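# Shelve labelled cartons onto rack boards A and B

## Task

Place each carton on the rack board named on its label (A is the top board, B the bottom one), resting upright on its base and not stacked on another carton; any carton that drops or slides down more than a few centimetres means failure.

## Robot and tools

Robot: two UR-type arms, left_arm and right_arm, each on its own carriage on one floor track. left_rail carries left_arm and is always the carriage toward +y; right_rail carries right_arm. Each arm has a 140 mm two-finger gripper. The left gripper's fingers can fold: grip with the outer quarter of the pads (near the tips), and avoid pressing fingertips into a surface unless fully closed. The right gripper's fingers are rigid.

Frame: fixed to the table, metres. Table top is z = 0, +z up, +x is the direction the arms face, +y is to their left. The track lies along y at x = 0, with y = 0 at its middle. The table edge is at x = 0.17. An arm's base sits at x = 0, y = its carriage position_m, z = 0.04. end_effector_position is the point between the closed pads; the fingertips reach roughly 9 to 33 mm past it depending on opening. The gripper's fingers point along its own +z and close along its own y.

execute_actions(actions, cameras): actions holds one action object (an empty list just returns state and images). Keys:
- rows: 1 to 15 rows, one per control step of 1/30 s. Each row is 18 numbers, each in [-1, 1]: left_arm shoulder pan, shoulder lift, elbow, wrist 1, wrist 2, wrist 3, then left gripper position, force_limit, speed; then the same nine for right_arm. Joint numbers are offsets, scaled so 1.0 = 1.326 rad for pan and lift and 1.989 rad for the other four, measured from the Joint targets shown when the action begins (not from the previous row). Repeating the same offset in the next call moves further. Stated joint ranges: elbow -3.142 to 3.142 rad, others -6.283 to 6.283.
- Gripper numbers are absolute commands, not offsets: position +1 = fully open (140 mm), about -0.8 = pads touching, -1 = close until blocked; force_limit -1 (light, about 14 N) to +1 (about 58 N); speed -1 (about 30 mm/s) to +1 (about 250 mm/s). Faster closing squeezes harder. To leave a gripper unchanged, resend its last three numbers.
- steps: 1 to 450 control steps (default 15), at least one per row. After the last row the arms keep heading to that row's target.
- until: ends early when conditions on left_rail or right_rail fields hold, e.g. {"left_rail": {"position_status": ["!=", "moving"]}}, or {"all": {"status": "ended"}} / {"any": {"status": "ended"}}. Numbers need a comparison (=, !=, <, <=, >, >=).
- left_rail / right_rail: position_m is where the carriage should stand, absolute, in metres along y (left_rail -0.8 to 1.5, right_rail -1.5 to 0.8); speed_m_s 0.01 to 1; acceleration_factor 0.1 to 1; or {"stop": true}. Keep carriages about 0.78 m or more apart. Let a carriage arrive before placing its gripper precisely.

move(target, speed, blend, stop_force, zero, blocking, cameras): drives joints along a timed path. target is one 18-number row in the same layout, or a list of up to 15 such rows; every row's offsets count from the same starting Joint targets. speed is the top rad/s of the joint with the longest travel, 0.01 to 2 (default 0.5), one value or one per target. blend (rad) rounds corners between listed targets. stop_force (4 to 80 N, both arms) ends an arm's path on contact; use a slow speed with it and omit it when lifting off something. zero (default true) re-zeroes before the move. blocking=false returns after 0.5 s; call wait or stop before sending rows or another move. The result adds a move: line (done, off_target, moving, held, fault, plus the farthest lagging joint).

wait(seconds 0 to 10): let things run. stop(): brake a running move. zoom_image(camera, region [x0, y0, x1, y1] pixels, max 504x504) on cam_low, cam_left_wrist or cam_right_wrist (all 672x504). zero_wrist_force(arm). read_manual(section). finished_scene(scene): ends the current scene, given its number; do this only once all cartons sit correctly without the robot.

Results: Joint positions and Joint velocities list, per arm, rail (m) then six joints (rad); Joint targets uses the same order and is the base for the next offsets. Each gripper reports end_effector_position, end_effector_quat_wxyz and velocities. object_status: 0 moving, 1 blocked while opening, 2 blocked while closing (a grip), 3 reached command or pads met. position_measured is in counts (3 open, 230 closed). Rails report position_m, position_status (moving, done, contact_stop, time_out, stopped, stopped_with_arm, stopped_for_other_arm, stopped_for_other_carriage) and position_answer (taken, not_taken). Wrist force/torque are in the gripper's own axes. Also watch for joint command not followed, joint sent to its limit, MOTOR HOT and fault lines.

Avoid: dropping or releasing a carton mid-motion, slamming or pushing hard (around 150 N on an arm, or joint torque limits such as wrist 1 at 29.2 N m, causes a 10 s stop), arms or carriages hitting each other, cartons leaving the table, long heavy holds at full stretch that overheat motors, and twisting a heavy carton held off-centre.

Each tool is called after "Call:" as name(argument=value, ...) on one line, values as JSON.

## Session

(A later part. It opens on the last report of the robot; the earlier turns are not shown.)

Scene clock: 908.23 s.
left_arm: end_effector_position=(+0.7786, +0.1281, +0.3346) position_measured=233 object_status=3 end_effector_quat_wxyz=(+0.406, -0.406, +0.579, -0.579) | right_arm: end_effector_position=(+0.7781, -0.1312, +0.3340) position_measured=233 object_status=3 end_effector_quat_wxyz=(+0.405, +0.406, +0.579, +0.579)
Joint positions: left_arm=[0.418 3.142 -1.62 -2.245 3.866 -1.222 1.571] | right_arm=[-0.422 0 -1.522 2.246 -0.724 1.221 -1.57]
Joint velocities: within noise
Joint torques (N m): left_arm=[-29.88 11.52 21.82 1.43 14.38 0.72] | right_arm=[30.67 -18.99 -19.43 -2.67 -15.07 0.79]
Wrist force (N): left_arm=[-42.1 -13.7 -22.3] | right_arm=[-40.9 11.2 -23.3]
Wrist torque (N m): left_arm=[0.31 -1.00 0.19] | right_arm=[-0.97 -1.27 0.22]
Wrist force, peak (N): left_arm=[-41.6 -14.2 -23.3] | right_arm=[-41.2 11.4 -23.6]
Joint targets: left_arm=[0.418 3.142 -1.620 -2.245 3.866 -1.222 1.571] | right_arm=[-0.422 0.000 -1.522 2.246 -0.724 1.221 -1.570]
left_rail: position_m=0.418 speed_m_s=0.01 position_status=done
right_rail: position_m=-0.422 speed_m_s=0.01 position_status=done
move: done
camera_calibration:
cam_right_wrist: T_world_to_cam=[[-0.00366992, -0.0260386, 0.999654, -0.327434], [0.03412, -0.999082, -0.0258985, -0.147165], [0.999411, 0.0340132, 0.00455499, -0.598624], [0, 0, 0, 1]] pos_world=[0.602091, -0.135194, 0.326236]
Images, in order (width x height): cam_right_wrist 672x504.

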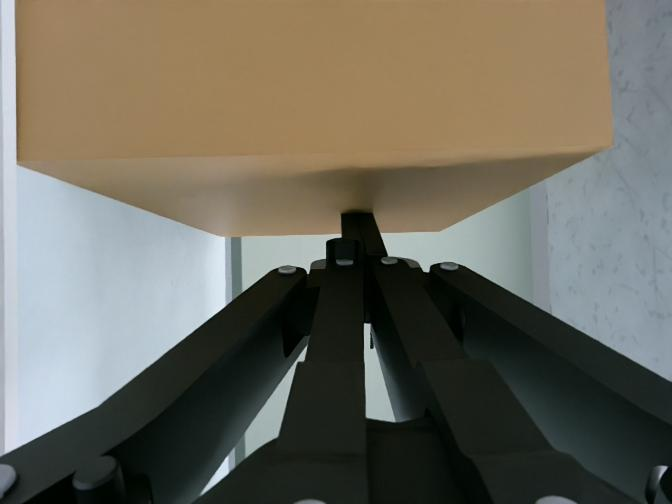

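Call:
execute_actions(actions=[{"left_rail":{"position_m":0.4243,"speed_m_s":0.01},"right_rail":{"position_m":-0.4278,"speed_m_s":0.01},"steps":60,"until":{"all":{"status":"ended"}}}], cameras=[])

Call:
execute_actions(actions=[{"left_rail":{"position_m":0.447,"speed_m_s":0.08},"right_rail":{"position_m":-0.447,"speed_m_s":0.08},"steps":60,"until":{"all":{"status":"ended"}}}], cameras=["cam_left_wrist","cam_right_wrist"])

Call:
move(target=[[0,0.2074,-0.0825,-0.0558,0,0,-1,0,0,0,-0.2074,0.0825,0.0558,0,0,-1,0,0],[0,0.3453,-0.1317,-0.0985,0,0,-1,0,0,0,-0.3453,0.1317,0.0985,0,0,-1,0,0],[0,0.5623,-0.0732,-0.3017,0,0,-1,0,0,0,-0.5355,0.0676,0.2897,0,0,-1,0,0]], speed=0.4, blend=0.03, cameras=["cam_left_wrist","cam_right_wrist"])

Scene clock: 923.63 s.
left_arm: end_effector_position=(+0.7785, +0.1340, +0.3345) position_measured=233 object_status=3 end_effector_quat_wxyz=(+0.406, -0.406, +0.579, -0.579) | right_arm: end_effector_position=(+0.7781, -0.1370, +0.3339) position_measured=233 object_status=3 end_effector_quat_wxyz=(+0.405, +0.406, +0.579, +0.579)
Joint positions: left_arm=[0.424 3.142 -1.62 -2.246 3.866 -1.221 1.571] | right_arm=[-0.428 0 -1.522 2.246 -0.724 1.221 -1.57]
Joint velocities: within noise
Joint torques (N m): left_arm=[1.14 37.27 40.91 1.61 -1.85 0.68] | right_arm=[-10.8 -40.4 -31.82 -1.73 3.08 0.86]
Wrist force (N): left_arm=[-1.1 1.3 0.1] | right_arm=[-0.6 -1.9 -1.7]
Wrist torque (N m): left_arm=[-0.10 0.28 0.37] | right_arm=[-0.28 -0.03 0.05]
Wrist force, peak (N): left_arm=[-42.0 -13.6 -22.5] | right_arm=[-41.4 11.4 -23.5]
Joint targets: left_arm=[0.424 3.142 -1.620 -2.245 3.866 -1.222 1.571] | right_arm=[-0.428 0.000 -1.522 2.246 -0.724 1.221 -1.570]
Tool commands: left_gripper/position=-1.0 left_gripper/force_limit=+0.0 left_gripper/speed=+0.0 right_gripper/position=-1.0 right_gripper/force_limit=+0.0 right_gripper/speed=+0.0
left_rail: position_m=0.424 speed_m_s=0.01 position_status=done
right_rail: position_m=-0.428 speed_m_s=0.01 position_status=done
No camera images: "cameras" was empty.

Scene clock: 924.70 s.
left_arm: end_effector_position=(+0.7786, +0.1567, +0.3345) position_measured=233 object_status=3 end_effector_quat_wxyz=(+0.406, -0.406, +0.579, -0.579) | right_arm: end_effector_position=(+0.7781, -0.1563, +0.3339) position_measured=233 object_status=3 end_effector_quat_wxyz=(+0.405, +0.406, +0.579, +0.579)
Joint positions: left_arm=[0.447 3.142 -1.62 -2.245 3.866 -1.222 1.571] | right_arm=[-0.447 0 -1.522 2.246 -0.724 1.221 -1.57]
Joint velocities: within noise
Joint torques (N m): left_arm=[7.31 65 51.23 1.68 -1.81 0.89] | right_arm=[-14 -54.19 -40.1 -1.97 2.9 0.77]
Wrist force (N): left_arm=[-0.8 1.4 -0.1] | right_arm=[-0.6 -1.7 -1.6]
Wrist torque (N m): left_arm=[-0.04 0.21 0.38] | right_arm=[-0.25 -0.04 0.05]
Wrist force, peak (N): left_arm=[-1.2 1.8 0.1] | right_arm=[-1.0 -1.9 -1.8]
Joint targets: left_arm=[0.447 3.142 -1.620 -2.245 3.866 -1.222 1.571] | right_arm=[-0.447 0.000 -1.522 2.246 -0.724 1.221 -1.570]
Tool commands: left_gripper/position=-1.0 left_gripper/force_limit=+0.0 left_gripper/speed=+0.0 right_gripper/position=-1.0 right_gripper/force_limit=+0.0 right_gripper/speed=+0.0
left_rail: position_m=0.447 speed_m_s=0.08 position_status=done
right_rail: position_m=-0.447 speed_m_s=0.08 position_status=done
camera_calibration:
cam_left_wrist: T_world_to_cam=[[-0.0158571, 0.00793901, -0.999843, 0.354593], [0.00374698, 0.999962, 0.00788053, -0.166123], [0.999867, -0.00362143, -0.0158863, -0.589813], [0, 0, 0, 1]] pos_world=[0.59598, 0.161166, 0.346477]
cam_right_wrist: T_world_to_cam=[[-0.00362677, -0.0260385, 0.999654, -0.32806], [0.0341177, -0.999082, -0.0258999, -0.172331], [0.999411, 0.034012, 0.00451181, -0.59774], [0, 0, 0, 1]] pos_world=[0.602078, -0.160385, 0.32618]
Images, in order (width x height): cam_left_wrist 672x504, cam_right_wrist 672x504.

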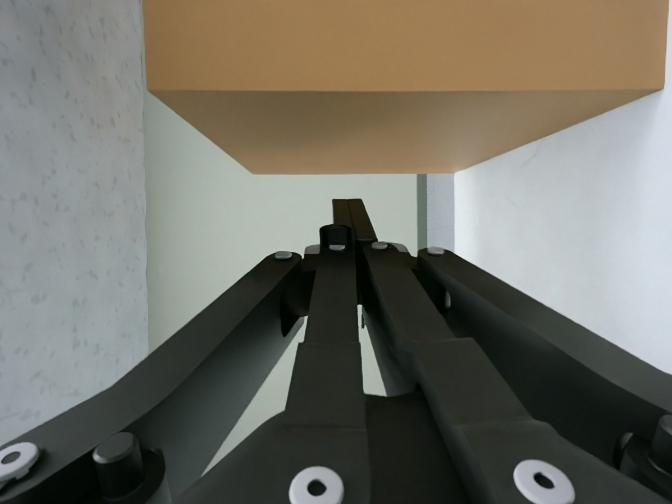

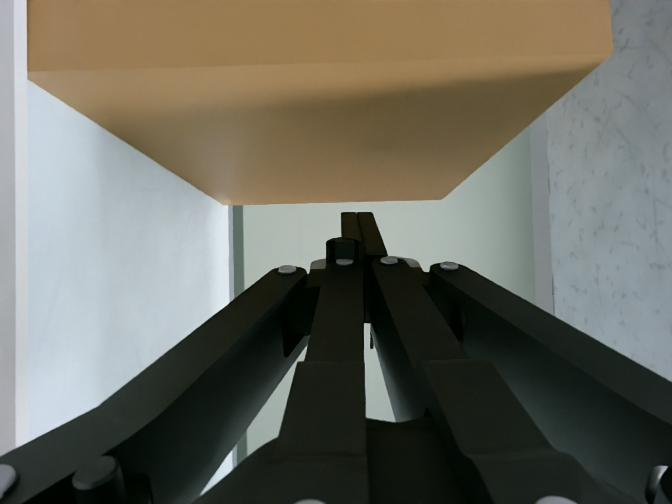

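Scene clock: 927.47 s.
left_arm: end_effector_position=(+0.4944, +0.1566, +0.5004) position_measured=233 object_status=3 end_effector_quat_wxyz=(+0.406, -0.406, +0.579, -0.579) | right_arm: end_effector_position=(+0.5091, -0.1563, +0.4994) position_measured=233 object_status=3 end_effector_quat_wxyz=(+0.405, +0.406, +0.579, +0.579)
Joint positions: left_arm=[0.447 3.142 -0.874 -2.391 3.266 -1.222 1.571] | right_arm=[-0.447 0 -2.232 2.38 -0.148 1.221 -1.57]
Joint velocities: within noise
Joint torques (N m): left_arm=[10.47 13.3 63.14 0.28 -1.85 0.89] | right_arm=[7.88 -5.02 -52.76 0.73 2.89 1.08]
Wrist force (N): left_arm=[-0.8 1.4 -0.1] | right_arm=[-0.3 -1.7 -1.7]
Wrist torque (N m): left_arm=[-0.08 0.19 0.37] | right_arm=[-0.21 -0.11 -0.01]
Wrist force, peak (N): left_arm=[-1.5 2.1 1.9] | right_arm=[-0.2 -3.0 -2.5]
Joint targets: left_arm=[0.447 3.142 -0.874 -2.391 3.266 -1.222 1.571] | right_arm=[-0.447 0.000 -2.232 2.380 -0.148 1.221 -1.570]
left_rail: position_m=0.447 speed_m_s=0.08 position_status=done
right_rail: position_m=-0.447 speed_m_s=0.08 position_status=done
move: done
camera_calibration:
cam_left_wrist: T_world_to_cam=[[-0.0159005, 0.00793903, -0.999842, 0.515953], [0.00374675, 0.999962, 0.0078804, -0.166227], [0.999867, -0.00362086, -0.0159297, -0.303022], [0, 0, 0, 1]] pos_world=[0.311809, 0.161028, 0.512355]
cam_right_wrist: T_world_to_cam=[[-0.00304535, -0.0260385, 0.999656, -0.494776], [0.0340879, -0.999083, -0.0259197, -0.15884], [0.999414, 0.0339973, 0.00393016, -0.329363], [0, 0, 0, 1]] pos_world=[0.333078, -0.160381, 0.491784]
Images, in order (width x height): cam_left_wrist 672x504, cam_right_wrist 672x504.

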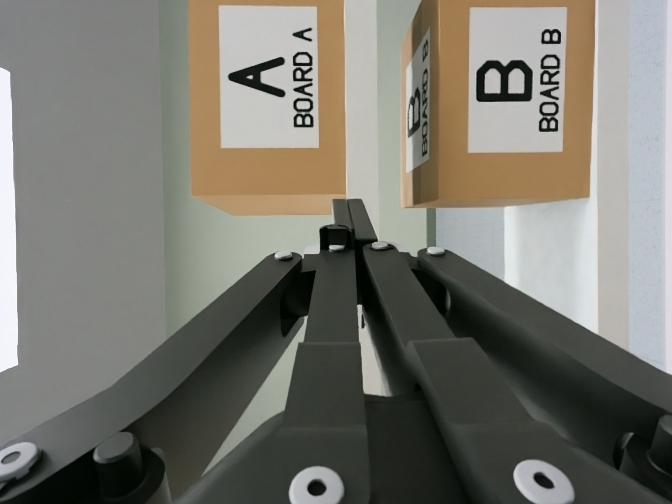

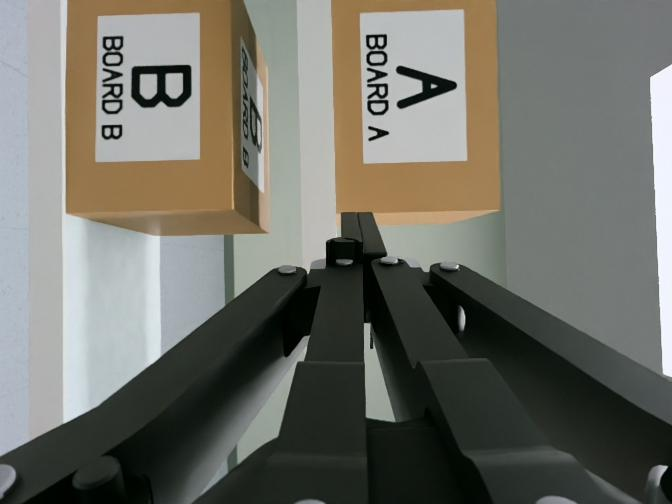

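Call:
execute_actions(actions=[{"left_rail":{"position_m":0.955,"speed_m_s":0.3},"right_rail":{"position_m":0.02,"speed_m_s":0.3},"steps":150,"until":{"all":{"status":"ended"}}}], cameras=[])

Call:
move(target=[[0,-0.1652,-0.1534,0.2635,0,0,-1,0,0,0,0.1716,0.1500,-0.2647,0,0,-1,0,0],[0,-0.2409,-0.1774,0.3380,0,0,-1,0,0,0,0.2463,0.1731,-0.3375,0,0,-1,0,0]], speed=0.4, blend=0.03, cameras=["cam_left_wrist","cam_right_wrist"])

Scene clock: 940.87 s.
left_arm: end_effector_position=(+0.4944, +0.6646, +0.5005) position_measured=233 object_status=3 end_effector_quat_wxyz=(+0.406, -0.406, +0.579, -0.579) | right_arm: end_effector_position=(+0.5090, +0.3107, +0.4995) position_measured=233 object_status=3 end_effector_quat_wxyz=(+0.405, +0.406, +0.579, +0.579)
Joint positions: left_arm=[0.955 3.142 -0.874 -2.391 3.266 -1.222 1.571] | right_arm=[0.02 0 -2.232 2.38 -0.148 1.221 -1.57]
Joint velocities: within noise
Joint torques (N m): left_arm=[10.51 10.62 52.11 2.29 -2.01 0.8] | right_arm=[8.26 -2.62 -40.24 -1.07 2.61 0.92]
Wrist force (N): left_arm=[-0.9 1.7 0.1] | right_arm=[-0.3 -1.6 -1.6]
Wrist torque (N m): left_arm=[0.01 0.22 0.37] | right_arm=[-0.18 -0.11 -0.01]
Wrist force, peak (N): left_arm=[-1.5 1.6 0.0] | right_arm=[-1.2 -1.7 -2.3]
Joint targets: left_arm=[0.955 3.142 -0.874 -2.391 3.266 -1.222 1.571] | right_arm=[0.020 0.000 -2.232 2.380 -0.148 1.221 -1.570]
Tool commands: left_gripper/position=-1.0 left_gripper/force_limit=+0.0 left_gripper/speed=+0.0 right_gripper/position=-1.0 right_gripper/force_limit=+0.0 right_gripper/speed=+0.0
left_rail: position_m=0.955 speed_m_s=0.30 position_status=done
right_rail: position_m=0.020 speed_m_s=0.30 position_status=done
No camera images: "cameras" was empty.

Scene clock: 943.13 s.
left_arm: end_effector_position=(+0.4945, +0.6646, +0.2624) position_measured=233 object_status=3 end_effector_quat_wxyz=(+0.406, -0.406, +0.579, -0.579) | right_arm: end_effector_position=(+0.5090, +0.3107, +0.2617) position_measured=233 object_status=3 end_effector_quat_wxyz=(+0.405, +0.406, +0.579, +0.579)
Joint positions: left_arm=[0.955 3.142 -1.194 -2.744 3.938 -1.222 1.571] | right_arm=[0.02 0 -1.905 2.725 -0.819 1.221 -1.57]
Joint velocities: within noise
Joint torques (N m): left_arm=[11.93 -18.46 26.91 6.64 -1.92 1.08] | right_arm=[7.47 8.99 -21.85 -7.48 2.86 1.06]
Wrist force (N): left_arm=[-1.0 1.6 0.2] | right_arm=[-0.7 -1.9 -1.6]
Wrist torque (N m): left_arm=[-0.03 0.25 0.38] | right_arm=[-0.20 0.00 0.01]
Wrist force, peak (N): left_arm=[-1.2 3.1 0.0] | right_arm=[-0.5 -2.9 -1.9]
Joint targets: left_arm=[0.955 3.142 -1.194 -2.744 3.938 -1.222 1.571] | right_arm=[0.020 0.000 -1.905 2.725 -0.819 1.221 -1.570]
left_rail: position_m=0.955 speed_m_s=0.30 position_status=done
right_rail: position_m=0.020 speed_m_s=0.30 position_status=done
move: done
camera_calibration:
cam_left_wrist: T_world_to_cam=[[-0.0158457, 0.007939, -0.999843, 0.273877], [0.00374653, 0.999962, 0.00788057, -0.672333], [0.999867, -0.00362107, -0.0158748, -0.305094], [0, 0, 0, 1]] pos_world=[0.311912, 0.669028, 0.274289]
cam_right_wrist: T_world_to_cam=[[-0.0034895, -0.0260385, 0.999655, -0.244797], [0.0341161, -0.999082, -0.0259045, 0.301571], [0.999412, 0.0340139, 0.00437463, -0.344348], [0, 0, 0, 1]] pos_world=[0.333002, 0.306632, 0.254031]
Images, in order (width x height): cam_left_wrist 672x504, cam_right_wrist 672x504.

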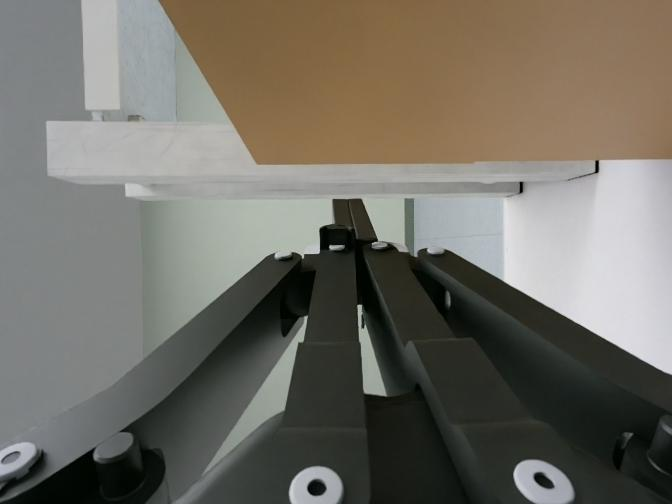

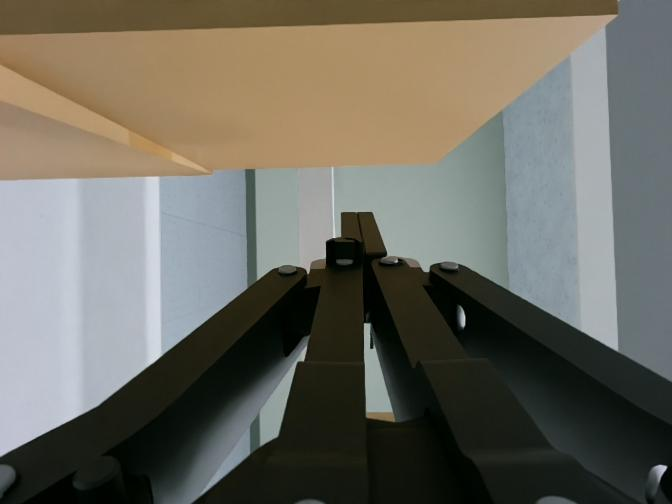

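Call:
execute_actions(actions=[{"left_rail":{"position_m":0.92,"speed_m_s":0.05},"right_rail":{"position_m":0.054,"speed_m_s":0.05},"steps":60,"until":{"all":{"status":"ended"}}}], cameras=["cam_left_wrist","cam_right_wrist"])

Scene clock: 948.20 s.
left_arm: end_effector_position=(+0.4945, +0.6296, +0.2623) position_measured=233 object_status=3 end_effector_quat_wxyz=(+0.406, -0.406, +0.579, -0.579) | right_arm: end_effector_position=(+0.5090, +0.3446, +0.2617) position_measured=233 object_status=3 end_effector_quat_wxyz=(+0.405, +0.406, +0.579, +0.579)
Joint positions: left_arm=[0.92 3.142 -1.194 -2.744 3.938 -1.222 1.571] | right_arm=[0.054 0 -1.905 2.725 -0.819 1.221 -1.57]
Joint velocities: within noise
Joint torques (N m): left_arm=[9.83 -17.63 35.19 4.57 -1.58 0.97] | right_arm=[7.89 7.58 -29.97 -5.17 2.81 0.88]
Wrist force (N): left_arm=[-0.9 1.9 0.1] | right_arm=[-0.8 -2.1 -1.3]
Wrist torque (N m): left_arm=[0.04 0.25 0.38] | right_arm=[-0.25 0.00 0.01]
Wrist force, peak (N): left_arm=[-2.0 1.7 0.0] | right_arm=[-0.9 -2.0 -1.7]
Joint targets: left_arm=[0.920 3.142 -1.194 -2.744 3.938 -1.222 1.571] | right_arm=[0.054 0.000 -1.905 2.725 -0.819 1.221 -1.570]
Tool commands: left_gripper/position=-1.0 left_gripper/force_limit=+0.0 left_gripper/speed=+0.0 right_gripper/position=-1.0 right_gripper/force_limit=+0.0 right_gripper/speed=+0.0
left_rail: position_m=0.920 speed_m_s=0.05 position_status=done
right_rail: position_m=0.054 speed_m_s=0.05 position_status=done
camera_calibration:
cam_left_wrist: T_world_to_cam=[[-0.0158722, 0.00793894, -0.999843, 0.274108], [0.00374668, 0.999962, 0.00788041, -0.637366], [0.999867, -0.00362101, -0.0159013, -0.305204], [0, 0, 0, 1]] pos_world=[0.311902, 0.634061, 0.274235]
cam_right_wrist: T_world_to_cam=[[-0.00346525, -0.0260384, 0.999655, -0.243868], [0.0341157, -0.999082, -0.0259052, 0.335508], [0.999412, 0.0340142, 0.00435038, -0.345488], [0, 0, 0, 1]] pos_world=[0.332993, 0.340601, 0.253978]
Images, in order (width x height): cam_left_wrist 672x504, cam_right_wrist 672x504.

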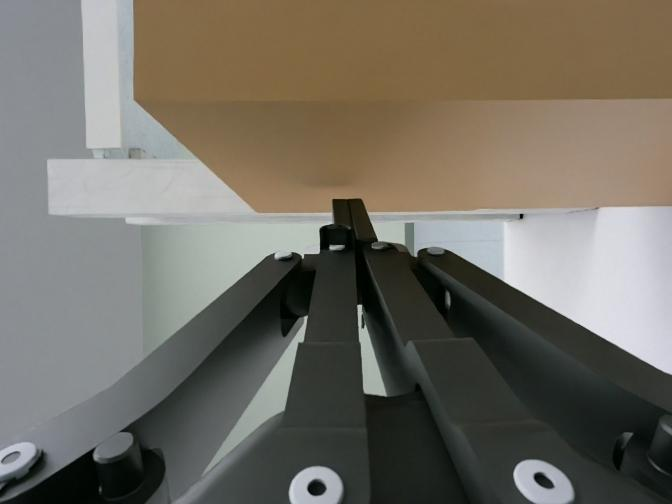

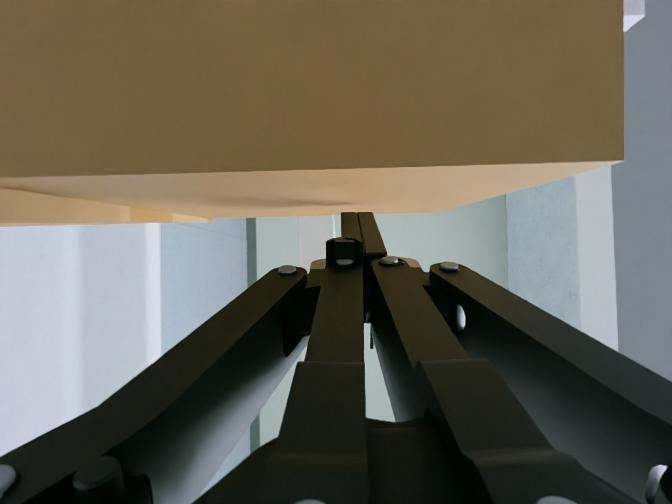

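Call:
execute_actions(actions=[{"left_rail":{"position_m":0.9135,"speed_m_s":0.02},"right_rail":{"position_m":0.0597,"speed_m_s":0.02},"steps":60,"until":{"all":{"status":"ended"}}}], cameras=[])

Scene clock: 952.83 s.
left_arm: end_effector_position=(+0.4945, +0.6232, +0.2623) position_measured=233 object_status=3 end_effector_quat_wxyz=(+0.406, -0.406, +0.579, -0.579) | right_arm: end_effector_position=(+0.5090, +0.3503, +0.2617) position_measured=233 object_status=3 end_effector_quat_wxyz=(+0.405, +0.406, +0.579, +0.579)
Joint positions: left_arm=[0.914 3.142 -1.194 -2.744 3.938 -1.222 1.571] | right_arm=[0.06 0 -1.905 2.725 -0.819 1.222 -1.57]
Joint velocities: within noise
Joint torques (N m): left_arm=[4.48 -17.27 40.45 2.6 4.88 1.06] | right_arm=[5.96 7.01 -36.71 -3.65 -3.33 0.91]
Wrist force (N): left_arm=[-18.5 -1.3 -12.1] | right_arm=[-16.3 -0.4 -6.3]
Wrist torque (N m): left_arm=[0.06 -0.24 0.35] | right_arm=[-0.20 -0.35 0.03]
Wrist force, peak (N): left_arm=[-18.5 -1.3 -12.1] | right_arm=[-16.3 -0.4 -6.3]
Joint targets: left_arm=[0.913 3.142 -1.194 -2.744 3.938 -1.222 1.571] | right_arm=[0.060 0.000 -1.905 2.725 -0.819 1.221 -1.570]
Tool commands: left_gripper/position=-1.0 left_gripper/force_limit=+0.0 left_gripper/speed=+0.0 right_gripper/position=-1.0 right_gripper/force_limit=+0.0 right_gripper/speed=+0.0
left_rail: position_m=0.914 position_m_goal=0.913 speed_m_s=0.02 position_status=done
right_rail: position_m=0.060 speed_m_s=0.02 position_status=done
No camera images: "cameras" was empty.

Call:
execute_actions(actions=[{"left_rail":{"position_m":0.9119,"speed_m_s":0.01},"right_rail":{"position_m":0.0612,"speed_m_s":0.01},"steps":60,"until":{"all":{"status":"ended"}}}], cameras=[])

Scene clock: 956.23 s.
left_arm: end_effector_position=(+0.4945, +0.6215, +0.2623) position_measured=233 object_status=3 end_effector_quat_wxyz=(+0.406, -0.406, +0.579, -0.579) | right_arm: end_effector_position=(+0.5090, +0.3518, +0.2617) position_measured=233 object_status=3 end_effector_quat_wxyz=(+0.405, +0.406, +0.579, +0.579)
Joint positions: left_arm=[0.912 3.142 -1.194 -2.744 3.938 -1.222 1.571] | right_arm=[0.061 0 -1.905 2.725 -0.819 1.221 -1.57]
Joint velocities: within noise
Joint torques (N m): left_arm=[-23.14 -17.18 47.34 1.14 10.53 1.12] | right_arm=[6.27 5.97 -36.67 -2.43 -9.61 1.1]
Wrist force (N): left_arm=[-38.9 -1.8 -19.3] | right_arm=[-36.9 0.3 -14.6]
Wrist torque (N m): left_arm=[0.08 -1.02 0.33] | right_arm=[-0.26 -0.83 0.04]
Wrist force, peak (N): left_arm=[-39.3 -2.7 -19.0] | right_arm=[-36.9 0.3 -14.6]
Joint targets: left_arm=[0.912 3.142 -1.194 -2.744 3.938 -1.222 1.571] | right_arm=[0.061 0.000 -1.905 2.725 -0.819 1.221 -1.570]
Tool commands: left_gripper/position=-1.0 left_gripper/force_limit=+0.0 left_gripper/speed=+0.0 right_gripper/position=-1.0 right_gripper/force_limit=+0.0 right_gripper/speed=+0.0
left_rail: position_m=0.912 speed_m_s=0.01 position_status=done
right_rail: position_m=0.061 speed_m_s=0.01 position_status=done
No camera images: "cameras" was empty.

Call:
execute_actions(actions=[{"left_rail":{"position_m":0.9115,"speed_m_s":0.01},"right_rail":{"position_m":0.0616,"speed_m_s":0.01},"steps":60,"until":{"all":{"status":"ended"}}}], cameras=[])

Call:
move(target=[[0,0.0757,0.0240,-0.0745,0,0,-1,0,0,0,-0.0747,-0.0230,0.0728,0,0,-1,0,0],[0,0.1677,0.0730,-0.1848,0,0,-1,0,0,0,-0.1679,-0.0705,0.1825,0,0,-1,0,0]], speed=[0.1,0.15], blend=0.02, cameras=["cam_left_wrist","cam_right_wrist"])

Scene clock: 975.00 s.
left_arm: end_effector_position=(+0.4945, +0.6211, +0.2623) position_measured=233 object_status=3 end_effector_quat_wxyz=(+0.406, -0.406, +0.579, -0.579) | right_arm: end_effector_position=(+0.5090, +0.3522, +0.2617) position_measured=233 object_status=3 end_effector_quat_wxyz=(+0.405, +0.406, +0.579, +0.579)
Joint positions: left_arm=[0.912 3.142 -1.194 -2.744 3.938 -1.222 1.571] | right_arm=[0.062 0 -1.905 2.725 -0.819 1.221 -1.57]
Joint velocities: within noise
Joint torques (N m): left_arm=[-25.78 -16.36 48.58 0.65 10.57 1.44] | right_arm=[15.66 4.88 -33.54 -0.59 -9.48 0.72]
Wrist force (N): left_arm=[-44.4 -2.6 -22.1] | right_arm=[-42.9 0.6 -16.9]
Wrist torque (N m): left_arm=[0.14 -1.13 0.33] | right_arm=[-0.33 -0.97 0.04]
Wrist force, peak (N): left_arm=[-44.4 -2.6 -22.1] | right_arm=[-42.9 0.6 -16.9]
Joint targets: left_arm=[0.912 3.142 -1.194 -2.744 3.938 -1.222 1.571] | right_arm=[0.062 0.000 -1.905 2.725 -0.819 1.221 -1.570]
Tool commands: left_gripper/position=-1.0 left_gripper/force_limit=+0.0 left_gripper/speed=+0.0 right_gripper/position=-1.0 right_gripper/force_limit=+0.0 right_gripper/speed=+0.0
left_rail: position_m=0.912 speed_m_s=0.01 position_status=done
right_rail: position_m=0.062 speed_m_s=0.01 position_status=done
No camera images: "cameras" was empty.

Scene clock: 978.43 s.
left_arm: end_effector_position=(+0.4945, +0.6211, +0.3694) position_measured=233 object_status=3 end_effector_quat_wxyz=(+0.406, -0.406, +0.579, -0.579) | right_arm: end_effector_position=(+0.5090, +0.3523, +0.3686) position_measured=233 object_status=3 end_effector_quat_wxyz=(+0.405, +0.406, +0.579, +0.579)
Joint positions: left_arm=[0.911 3.142 -0.971 -2.599 3.571 -1.222 1.571] | right_arm=[0.062 0 -2.128 2.585 -0.456 1.221 -1.57]
Joint velocities: within noise
Joint torques (N m): left_arm=[-25.99 19.73 69.4 3 10.68 1.41] | right_arm=[27.2 -12.55 -53.46 -0.79 -9.61 1.29]
Wrist force (N): left_arm=[-42.6 11.3 -17.2] | right_arm=[-44.9 -9.6 -14.0]
Wrist torque (N m): left_arm=[-0.23 -1.22 0.51] | right_arm=[0.00 -1.18 -0.10]
Wrist force, peak (N): left_arm=[-44.3 -1.6 -22.8] | right_arm=[-45.5 -9.8 -13.1]
Joint targets: left_arm=[0.912 3.142 -0.971 -2.599 3.571 -1.222 1.571] | right_arm=[0.062 0.000 -2.128 2.584 -0.456 1.221 -1.570]
left_rail: position_m=0.911 position_m_goal=0.912 speed_m_s=0.01 position_status=done
right_rail: position_m=0.062 speed_m_s=0.01 position_status=done
move: done
camera_calibration:
cam_left_wrist: T_world_to_cam=[[-0.0158881, 0.00793889, -0.999842, 0.381269], [0.00374525, 0.999962, 0.00788033, -0.629638], [0.999867, -0.00361945, -0.0159172, -0.3035], [0, 0, 0, 1]] pos_world=[0.311875, 0.625489, 0.38134]
cam_right_wrist: T_world_to_cam=[[-0.00332055, -0.0260385, 0.999655, -0.350578], [0.0341041, -0.999082, -0.0259103, 0.345902], [0.999413, 0.0340063, 0.00420552, -0.346183], [0, 0, 0, 1]] pos_world=[0.333019, 0.348229, 0.360875]
Images, in order (width x height): cam_left_wrist 672x504, cam_right_wrist 672x504.

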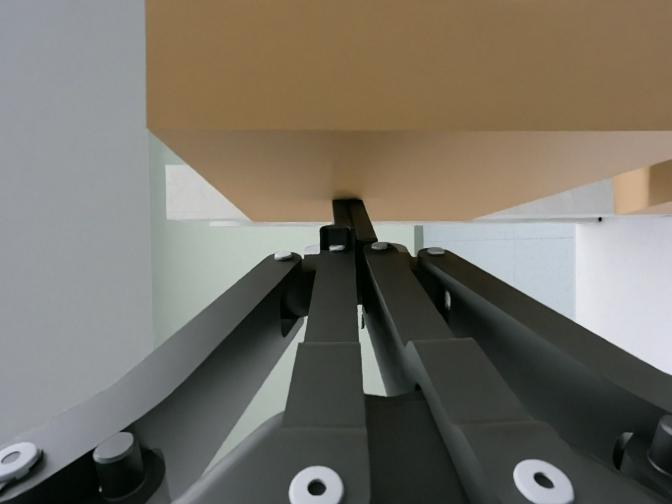

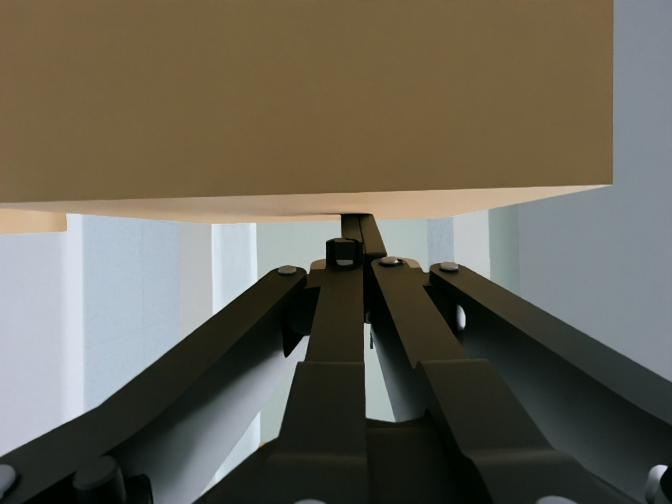

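Call:
execute_actions(actions=[{"left_rail":{"position_m":0.8415,"speed_m_s":0.06,"acceleration_factor":0.2},"right_rail":{"position_m":-0.0084,"speed_m_s":0.06,"acceleration_factor":0.2},"steps":120,"until":{"all":{"status":"ended"}}}], cameras=[])

Call:
execute_actions(actions=[{"left_rail":{"position_m":0.7705,"speed_m_s":0.06,"acceleration_factor":0.2},"right_rail":{"position_m":-0.0794,"speed_m_s":0.06,"acceleration_factor":0.2},"steps":120,"until":{"all":{"status":"ended"}}}], cameras=["cam_left_wrist"])

Scene clock: 991.20 s.
left_arm: end_effector_position=(+0.4945, +0.5511, +0.3695) position_measured=233 object_status=3 end_effector_quat_wxyz=(+0.406, -0.406, +0.579, -0.579) | right_arm: end_effector_position=(+0.5090, +0.2823, +0.3686) position_measured=233 object_status=3 end_effector_quat_wxyz=(+0.405, +0.406, +0.579, +0.579)
Joint positions: left_arm=[0.842 3.142 -0.971 -2.599 3.571 -1.222 1.571] | right_arm=[-0.008 0 -2.128 2.584 -0.456 1.221 -1.57]
Joint velocities: within noise
Joint torques (N m): left_arm=[-30.37 18.72 62.17 3.53 10.45 1.54] | right_arm=[32.57 -12.37 -44.77 -2.14 -9.45 1.1]
Wrist force (N): left_arm=[-42.4 10.8 -16.9] | right_arm=[-44.0 -8.9 -13.1]
Wrist torque (N m): left_arm=[-0.18 -1.10 0.51] | right_arm=[-0.01 -1.14 -0.10]
Wrist force, peak (N): left_arm=[-44.5 11.4 -17.7] | right_arm=[-45.3 -9.5 -13.9]
Joint targets: left_arm=[0.842 3.142 -0.971 -2.599 3.571 -1.222 1.571] | right_arm=[-0.008 0.000 -2.128 2.584 -0.456 1.221 -1.570]
Tool commands: left_gripper/position=-1.0 left_gripper/force_limit=+0.0 left_gripper/speed=+0.0 right_gripper/position=-1.0 right_gripper/force_limit=+0.0 right_gripper/speed=+0.0
left_rail: position_m=0.842 speed_m_s=0.06 position_status=done
right_rail: position_m=-0.008 speed_m_s=0.06 position_status=done
No camera images: "cameras" was empty.

Scene clock: 993.07 s.
left_arm: end_effector_position=(+0.4945, +0.4801, +0.3695) position_measured=233 object_status=3 end_effector_quat_wxyz=(+0.406, -0.406, +0.579, -0.579) | right_arm: end_effector_position=(+0.5090, +0.2113, +0.3686) position_measured=233 object_status=3 end_effector_quat_wxyz=(+0.405, +0.406, +0.579, +0.579)
Joint positions: left_arm=[0.771 3.142 -0.971 -2.599 3.571 -1.222 1.571] | right_arm=[-0.079 0 -2.128 2.584 -0.456 1.221 -1.57]
Joint velocities: within noise
Joint torques (N m): left_arm=[-32.83 18.89 57.13 4.15 10.63 1.55] | right_arm=[32.83 -12.27 -42.28 -2.65 -9.35 0.71]
Wrist force (N): left_arm=[-42.1 11.0 -17.0] | right_arm=[-44.4 -9.3 -13.2]
Wrist torque (N m): left_arm=[-0.21 -1.16 0.51] | right_arm=[-0.01 -1.07 -0.10]
Wrist force, peak (N): left_arm=[-42.9 10.5 -17.1] | right_arm=[-44.8 -9.9 -13.6]
Joint targets: left_arm=[0.771 3.142 -0.971 -2.599 3.571 -1.222 1.571] | right_arm=[-0.079 0.000 -2.128 2.584 -0.456 1.221 -1.570]
Tool commands: left_gripper/position=-1.0 left_gripper/force_limit=+0.0 left_gripper/speed=+0.0 right_gripper/position=-1.0 right_gripper/force_limit=+0.0 right_gripper/speed=+0.0
left_rail: position_m=0.771 speed_m_s=0.06 position_status=done
right_rail: position_m=-0.079 speed_m_s=0.06 position_status=done
camera_calibration:
cam_left_wrist: T_world_to_cam=[[-0.0158666, 0.00793906, -0.999843, 0.382447], [0.00374488, 0.999962, 0.00788058, -0.488717], [0.999867, -0.00361926, -0.0158957, -0.304014], [0, 0, 0, 1]] pos_world=[0.311872, 0.484562, 0.381406]
Images, in order (width x height): cam_left_wrist 672x504.

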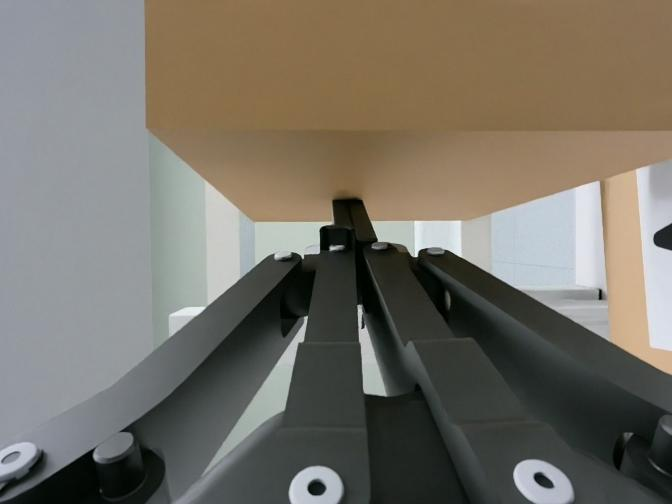

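Call:
move(target=[[0,-0.1503,0.0420,0.0582,0,0,-1,0,0,0,0.1448,-0.0438,-0.0527,0,0,-1,0,0],[0,-0.2817,0.0951,0.0927,0,0,-1,0,0,0,0.2721,-0.0983,-0.0831,0,0,-1,0,0]], speed=0.15, blend=0.02, cameras=["cam_left_wrist","cam_right_wrist"])

Scene clock: 1016.93 s.
left_arm: end_effector_position=(+0.6504, +0.4802, +0.3695) position_measured=233 object_status=3 end_effector_quat_wxyz=(+0.406, -0.406, +0.579, -0.579) | right_arm: end_effector_position=(+0.6649, +0.2112, +0.3685) position_measured=233 object_status=3 end_effector_quat_wxyz=(+0.405, +0.406, +0.579, +0.579)
Joint positions: left_arm=[0.77 3.142 -1.345 -2.41 3.755 -1.222 1.571] | right_arm=[-0.079 0 -1.767 2.389 -0.621 1.221 -1.57]
Joint velocities: within noise
Joint torques (N m): left_arm=[-31.03 8.64 64.61 10.52 10.34 1.78] | right_arm=[31.81 -15.82 -48.43 -10.45 -9.45 1.2]
Wrist force (N): left_arm=[-37.6 10.5 -15.5] | right_arm=[-39.5 -9.2 -12.0]
Wrist torque (N m): left_arm=[-0.35 -1.08 0.51] | right_arm=[0.06 -1.09 -0.04]
Wrist force, peak (N): left_arm=[-42.2 11.2 -18.2] | right_arm=[-44.5 -9.7 -13.4]
Joint targets: left_arm=[0.771 3.142 -1.345 -2.410 3.755 -1.222 1.571] | right_arm=[-0.079 0.000 -1.767 2.389 -0.621 1.221 -1.570]
left_rail: position_m=0.770 position_m_goal=0.771 speed_m_s=0.06 position_status=done
right_rail: position_m=-0.079 speed_m_s=0.06 position_status=done
move: done
camera_calibration:
cam_left_wrist: T_world_to_cam=[[-0.0158683, 0.00793908, -0.999843, 0.384904], [0.0037472, 0.999962, 0.00788056, -0.489356], [0.999867, -0.00362156, -0.0158974, -0.459967], [0, 0, 0, 1]] pos_world=[0.467847, 0.484615, 0.381388]
cam_right_wrist: T_world_to_cam=[[-0.00333984, -0.0260387, 0.999655, -0.353682], [0.0341121, -0.999082, -0.0259098, 0.19969], [0.999412, 0.0340138, 0.00422501, -0.497186], [0, 0, 0, 1]] pos_world=[0.488901, 0.207209, 0.360835]
Images, in order (width x height): cam_left_wrist 672x504, cam_right_wrist 672x504.

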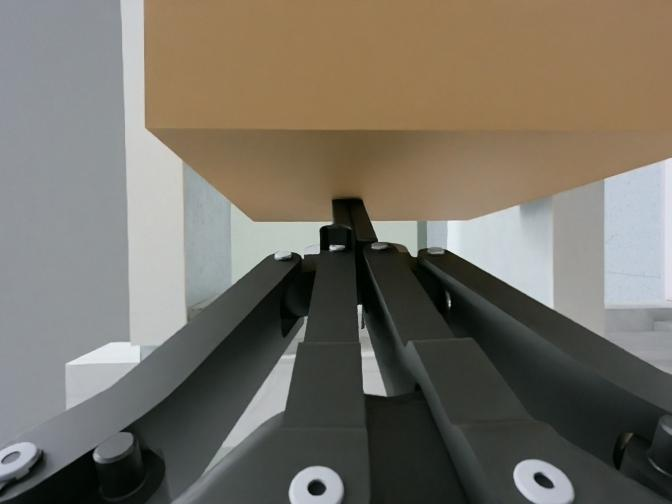

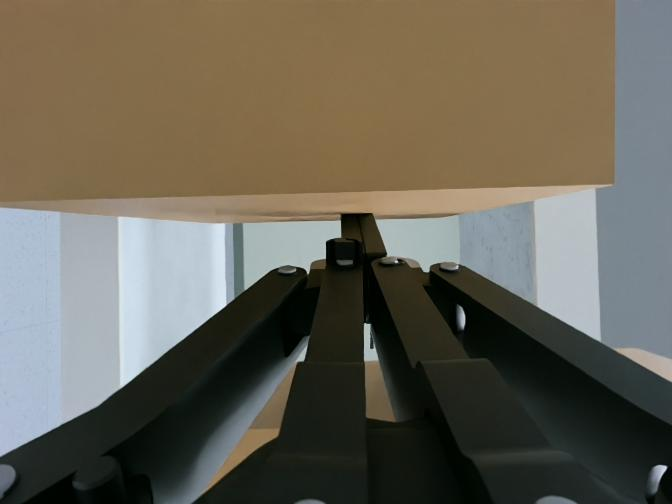

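Call:
execute_actions(actions=[{"left_rail":{"position_m":0.7595,"speed_m_s":0.04},"right_rail":{"position_m":-0.0904,"speed_m_s":0.04},"steps":60,"until":{"all":{"status":"ended"}}}], cameras=[])

Call:
move(target=[[0,-0.1252,0.0676,0.0158,0,0,-1,0,0,0,0.1220,-0.0689,-0.0125,0,0,-1,0,0],[0,-0.1699,0.0962,0.0171,0,0,-1,0,0,0,0.1659,-0.0979,-0.0127,0,0,-1,0,0]], speed=0.12, blend=0.02, cameras=["cam_left_wrist","cam_right_wrist"])

Scene clock: 1031.70 s.
left_arm: end_effector_position=(+0.6505, +0.4692, +0.3695) position_measured=233 object_status=3 end_effector_quat_wxyz=(+0.406, -0.406, +0.579, -0.579) | right_arm: end_effector_position=(+0.6650, +0.2003, +0.3685) position_measured=233 object_status=3 end_effector_quat_wxyz=(+0.405, +0.406, +0.579, +0.579)
Joint positions: left_arm=[0.76 3.142 -1.345 -2.41 3.755 -1.222 1.571] | right_arm=[-0.09 0 -1.767 2.389 -0.621 1.221 -1.57]
Joint velocities: within noise
Joint torques (N m): left_arm=[-32.42 8.93 57.33 9.14 10.64 2.03] | right_arm=[33.9 -16.57 -42.21 -8.33 -9.2 0.86]
Wrist force (N): left_arm=[-37.8 10.3 -15.5] | right_arm=[-39.7 -9.4 -11.5]
Wrist torque (N m): left_arm=[-0.33 -1.09 0.52] | right_arm=[-0.02 -1.07 -0.04]
Wrist force, peak (N): left_arm=[-39.2 10.0 -15.7] | right_arm=[-40.4 -9.8 -12.1]
Joint targets: left_arm=[0.759 3.142 -1.345 -2.410 3.755 -1.222 1.571] | right_arm=[-0.090 0.000 -1.767 2.389 -0.621 1.221 -1.570]
Tool commands: left_gripper/position=-1.0 left_gripper/force_limit=+0.0 left_gripper/speed=+0.0 right_gripper/position=-1.0 right_gripper/force_limit=+0.0 right_gripper/speed=+0.0
left_rail: position_m=0.760 position_m_goal=0.759 speed_m_s=0.04 position_status=done
right_rail: position_m=-0.090 speed_m_s=0.04 position_status=done
No camera images: "cameras" was empty.

Scene clock: 1034.03 s.
left_arm: end_effector_position=(+0.7758, +0.4693, +0.3694) position_measured=233 object_status=3 end_effector_quat_wxyz=(+0.406, -0.406, +0.579, -0.579) | right_arm: end_effector_position=(+0.7903, +0.2002, +0.3685) position_measured=233 object_status=3 end_effector_quat_wxyz=(+0.405, +0.406, +0.579, +0.579)
Joint positions: left_arm=[0.759 3.142 -1.57 -2.218 3.789 -1.222 1.571] | right_arm=[-0.09 0 -1.547 2.194 -0.646 1.221 -1.57]
Joint velocities: within noise
Joint torques (N m): left_arm=[-32.29 33.88 62.28 10.62 10.44 2.12] | right_arm=[32.33 -35.65 -49.11 -10.03 -9.47 1.02]
Wrist force (N): left_arm=[-34.7 11.0 -14.1] | right_arm=[-36.5 -9.2 -11.0]
Wrist torque (N m): left_arm=[-0.29 -0.94 0.51] | right_arm=[0.11 -1.02 -0.07]
Wrist force, peak (N): left_arm=[-37.8 11.1 -16.7] | right_arm=[-39.4 -10.3 -12.6]
Joint targets: left_arm=[0.759 3.142 -1.570 -2.218 3.789 -1.222 1.571] | right_arm=[-0.090 0.000 -1.547 2.194 -0.646 1.221 -1.570]
left_rail: position_m=0.759 speed_m_s=0.04 position_status=done
right_rail: position_m=-0.090 speed_m_s=0.04 position_status=done
move: done
camera_calibration:
cam_left_wrist: T_world_to_cam=[[-0.015806, 0.00793902, -0.999844, 0.386853], [0.00374633, 0.999962, 0.00788073, -0.4789], [0.999868, -0.00362118, -0.0158351, -0.585393], [0, 0, 0, 1]] pos_world=[0.593224, 0.473691, 0.381296]
cam_right_wrist: T_world_to_cam=[[-0.00333816, -0.0260387, 0.999655, -0.353506], [0.0341121, -0.999082, -0.0259098, 0.184413], [0.999412, 0.0340138, 0.00422333, -0.622129], [0, 0, 0, 1]] pos_world=[0.614293, 0.196199, 0.36079]
Images, in order (width x height): cam_left_wrist 672x504, cam_right_wrist 672x504.

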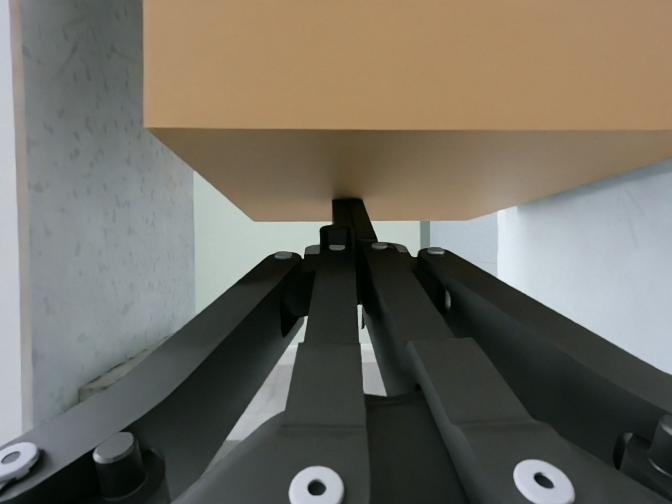

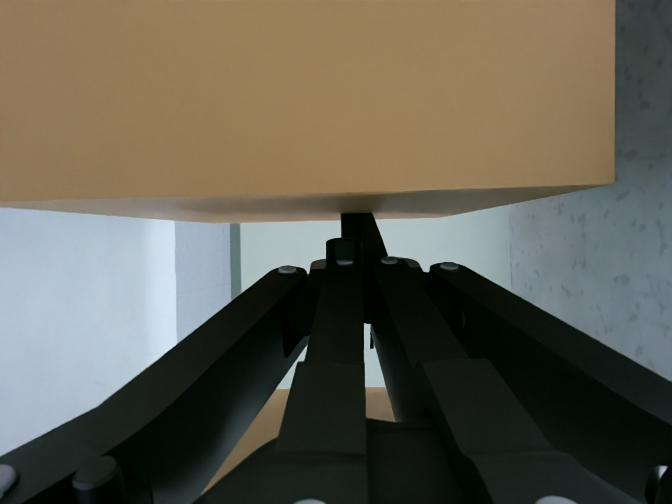

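Call:
execute_actions(actions=[{"left_rail":{"position_m":0.759,"speed_m_s":0.01},"right_rail":{"position_m":-0.0899,"speed_m_s":0.01},"steps":60,"until":{"all":{"status":"ended"}}}], cameras=[])

Call:
move(target=[0,-0.0245,-0.0115,0.0278,0,0,-1,0,0,0,0.0240,0.0114,-0.0273,0,0,-1,0,0], speed=0.05, cameras=["cam_left_wrist","cam_right_wrist"])

Scene clock: 1043.23 s.
left_arm: end_effector_position=(+0.7759, +0.4688, +0.3694) position_measured=233 object_status=3 end_effector_quat_wxyz=(+0.406, -0.406, +0.579, -0.579) | right_arm: end_effector_position=(+0.7904, +0.2007, +0.3685) position_measured=233 object_status=3 end_effector_quat_wxyz=(+0.405, +0.406, +0.579, +0.579)
Joint positions: left_arm=[0.759 3.142 -1.57 -2.218 3.789 -1.222 1.571] | right_arm=[-0.09 0 -1.547 2.194 -0.646 1.221 -1.57]
Joint velocities: within noise
Joint torques (N m): left_arm=[-33 31.13 55.87 8.93 10.01 2.12] | right_arm=[32.88 -38.24 -41.44 -9.49 -9.24 0.78]
Wrist force (N): left_arm=[-42.0 10.7 -16.8] | right_arm=[-44.1 -8.9 -12.9]
Wrist torque (N m): left_arm=[-0.34 -1.16 0.52] | right_arm=[0.12 -1.20 -0.08]
Wrist force, peak (N): left_arm=[-42.3 9.9 -17.0] | right_arm=[-44.1 -8.9 -12.9]
Joint targets: left_arm=[0.759 3.142 -1.570 -2.218 3.789 -1.222 1.571] | right_arm=[-0.090 0.000 -1.547 2.194 -0.646 1.221 -1.570]
Tool commands: left_gripper/position=-1.0 left_gripper/force_limit=+0.0 left_gripper/speed=+0.0 right_gripper/position=-1.0 right_gripper/force_limit=+0.0 right_gripper/speed=+0.0
left_rail: position_m=0.759 speed_m_s=0.01 position_status=done
right_rail: position_m=-0.090 speed_m_s=0.01 position_status=done
No camera images: "cameras" was empty.

Scene clock: 1044.70 s.
left_arm: end_effector_position=(+0.7761, +0.4688, +0.3446) position_measured=233 object_status=3 end_effector_quat_wxyz=(+0.406, -0.406, +0.579, -0.579) | right_arm: end_effector_position=(+0.7905, +0.2007, +0.3435) position_measured=233 object_status=3 end_effector_quat_wxyz=(+0.405, +0.406, +0.579, +0.579)
Joint positions: left_arm=[0.759 3.142 -1.602 -2.241 3.844 -1.222 1.571] | right_arm=[-0.09 0 -1.515 2.217 -0.701 1.221 -1.57]
Joint velocities: within noise
Joint torques (N m): left_arm=[-34.29 13.36 21.89 1.6 10.19 2.11] | right_arm=[33.06 -20.12 -19.78 -2.35 -9.02 0.8]
Wrist force (N): left_arm=[-40.9 -14.9 -23.8] | right_arm=[-42.6 11.6 -19.0]
Wrist torque (N m): left_arm=[0.25 -1.02 0.17] | right_arm=[-0.59 -1.07 0.22]
Wrist force, peak (N): left_arm=[-40.9 -14.9 -23.8] | right_arm=[-43.1 10.9 -19.5]
Joint targets: left_arm=[0.759 3.142 -1.603 -2.241 3.844 -1.222 1.571] | right_arm=[-0.090 0.000 -1.515 2.217 -0.701 1.221 -1.570]
left_rail: position_m=0.759 speed_m_s=0.01 position_status=done
right_rail: position_m=-0.090 speed_m_s=0.01 position_status=done
move: done
camera_calibration:
cam_left_wrist: T_world_to_cam=[[-0.0156159, 0.00793953, -0.999847, 0.361921], [0.00374527, 0.999962, 0.00788195, -0.478209], [0.999871, -0.00362162, -0.015645, -0.586158], [0, 0, 0, 1]] pos_world=[0.593525, 0.473194, 0.356464]
cam_right_wrist: T_world_to_cam=[[-0.00331365, -0.0260385, 0.999655, -0.328552], [0.0341112, -0.999082, -0.0259105, 0.184268], [0.999413, 0.0340136, 0.00419881, -0.622187], [0, 0, 0, 1]] pos_world=[0.614447, 0.196707, 0.335825]
Images, in order (width x height): cam_left_wrist 672x504, cam_right_wrist 672x504.

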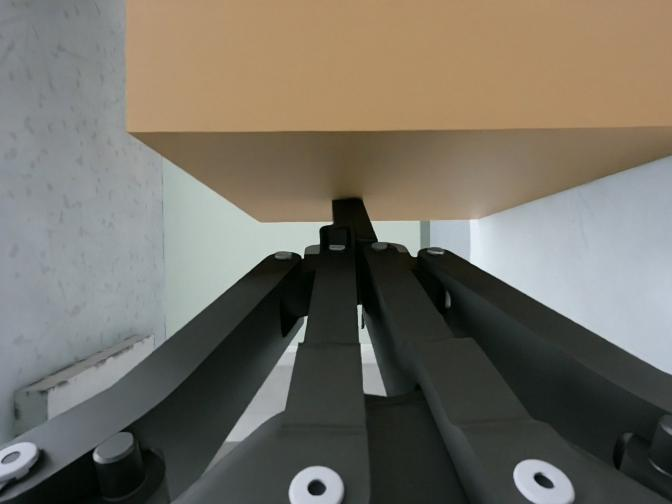

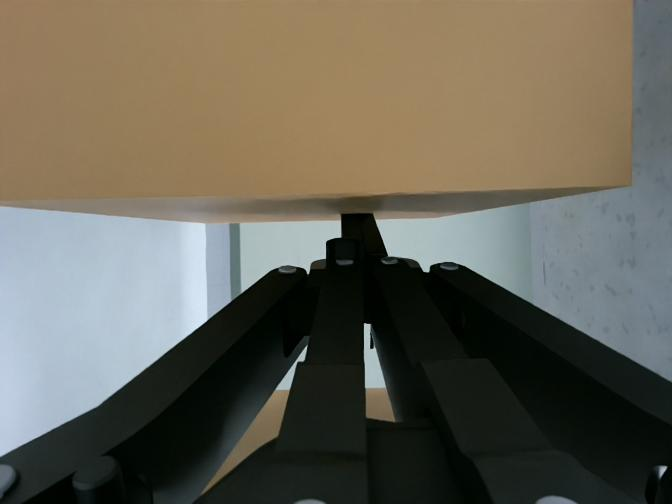

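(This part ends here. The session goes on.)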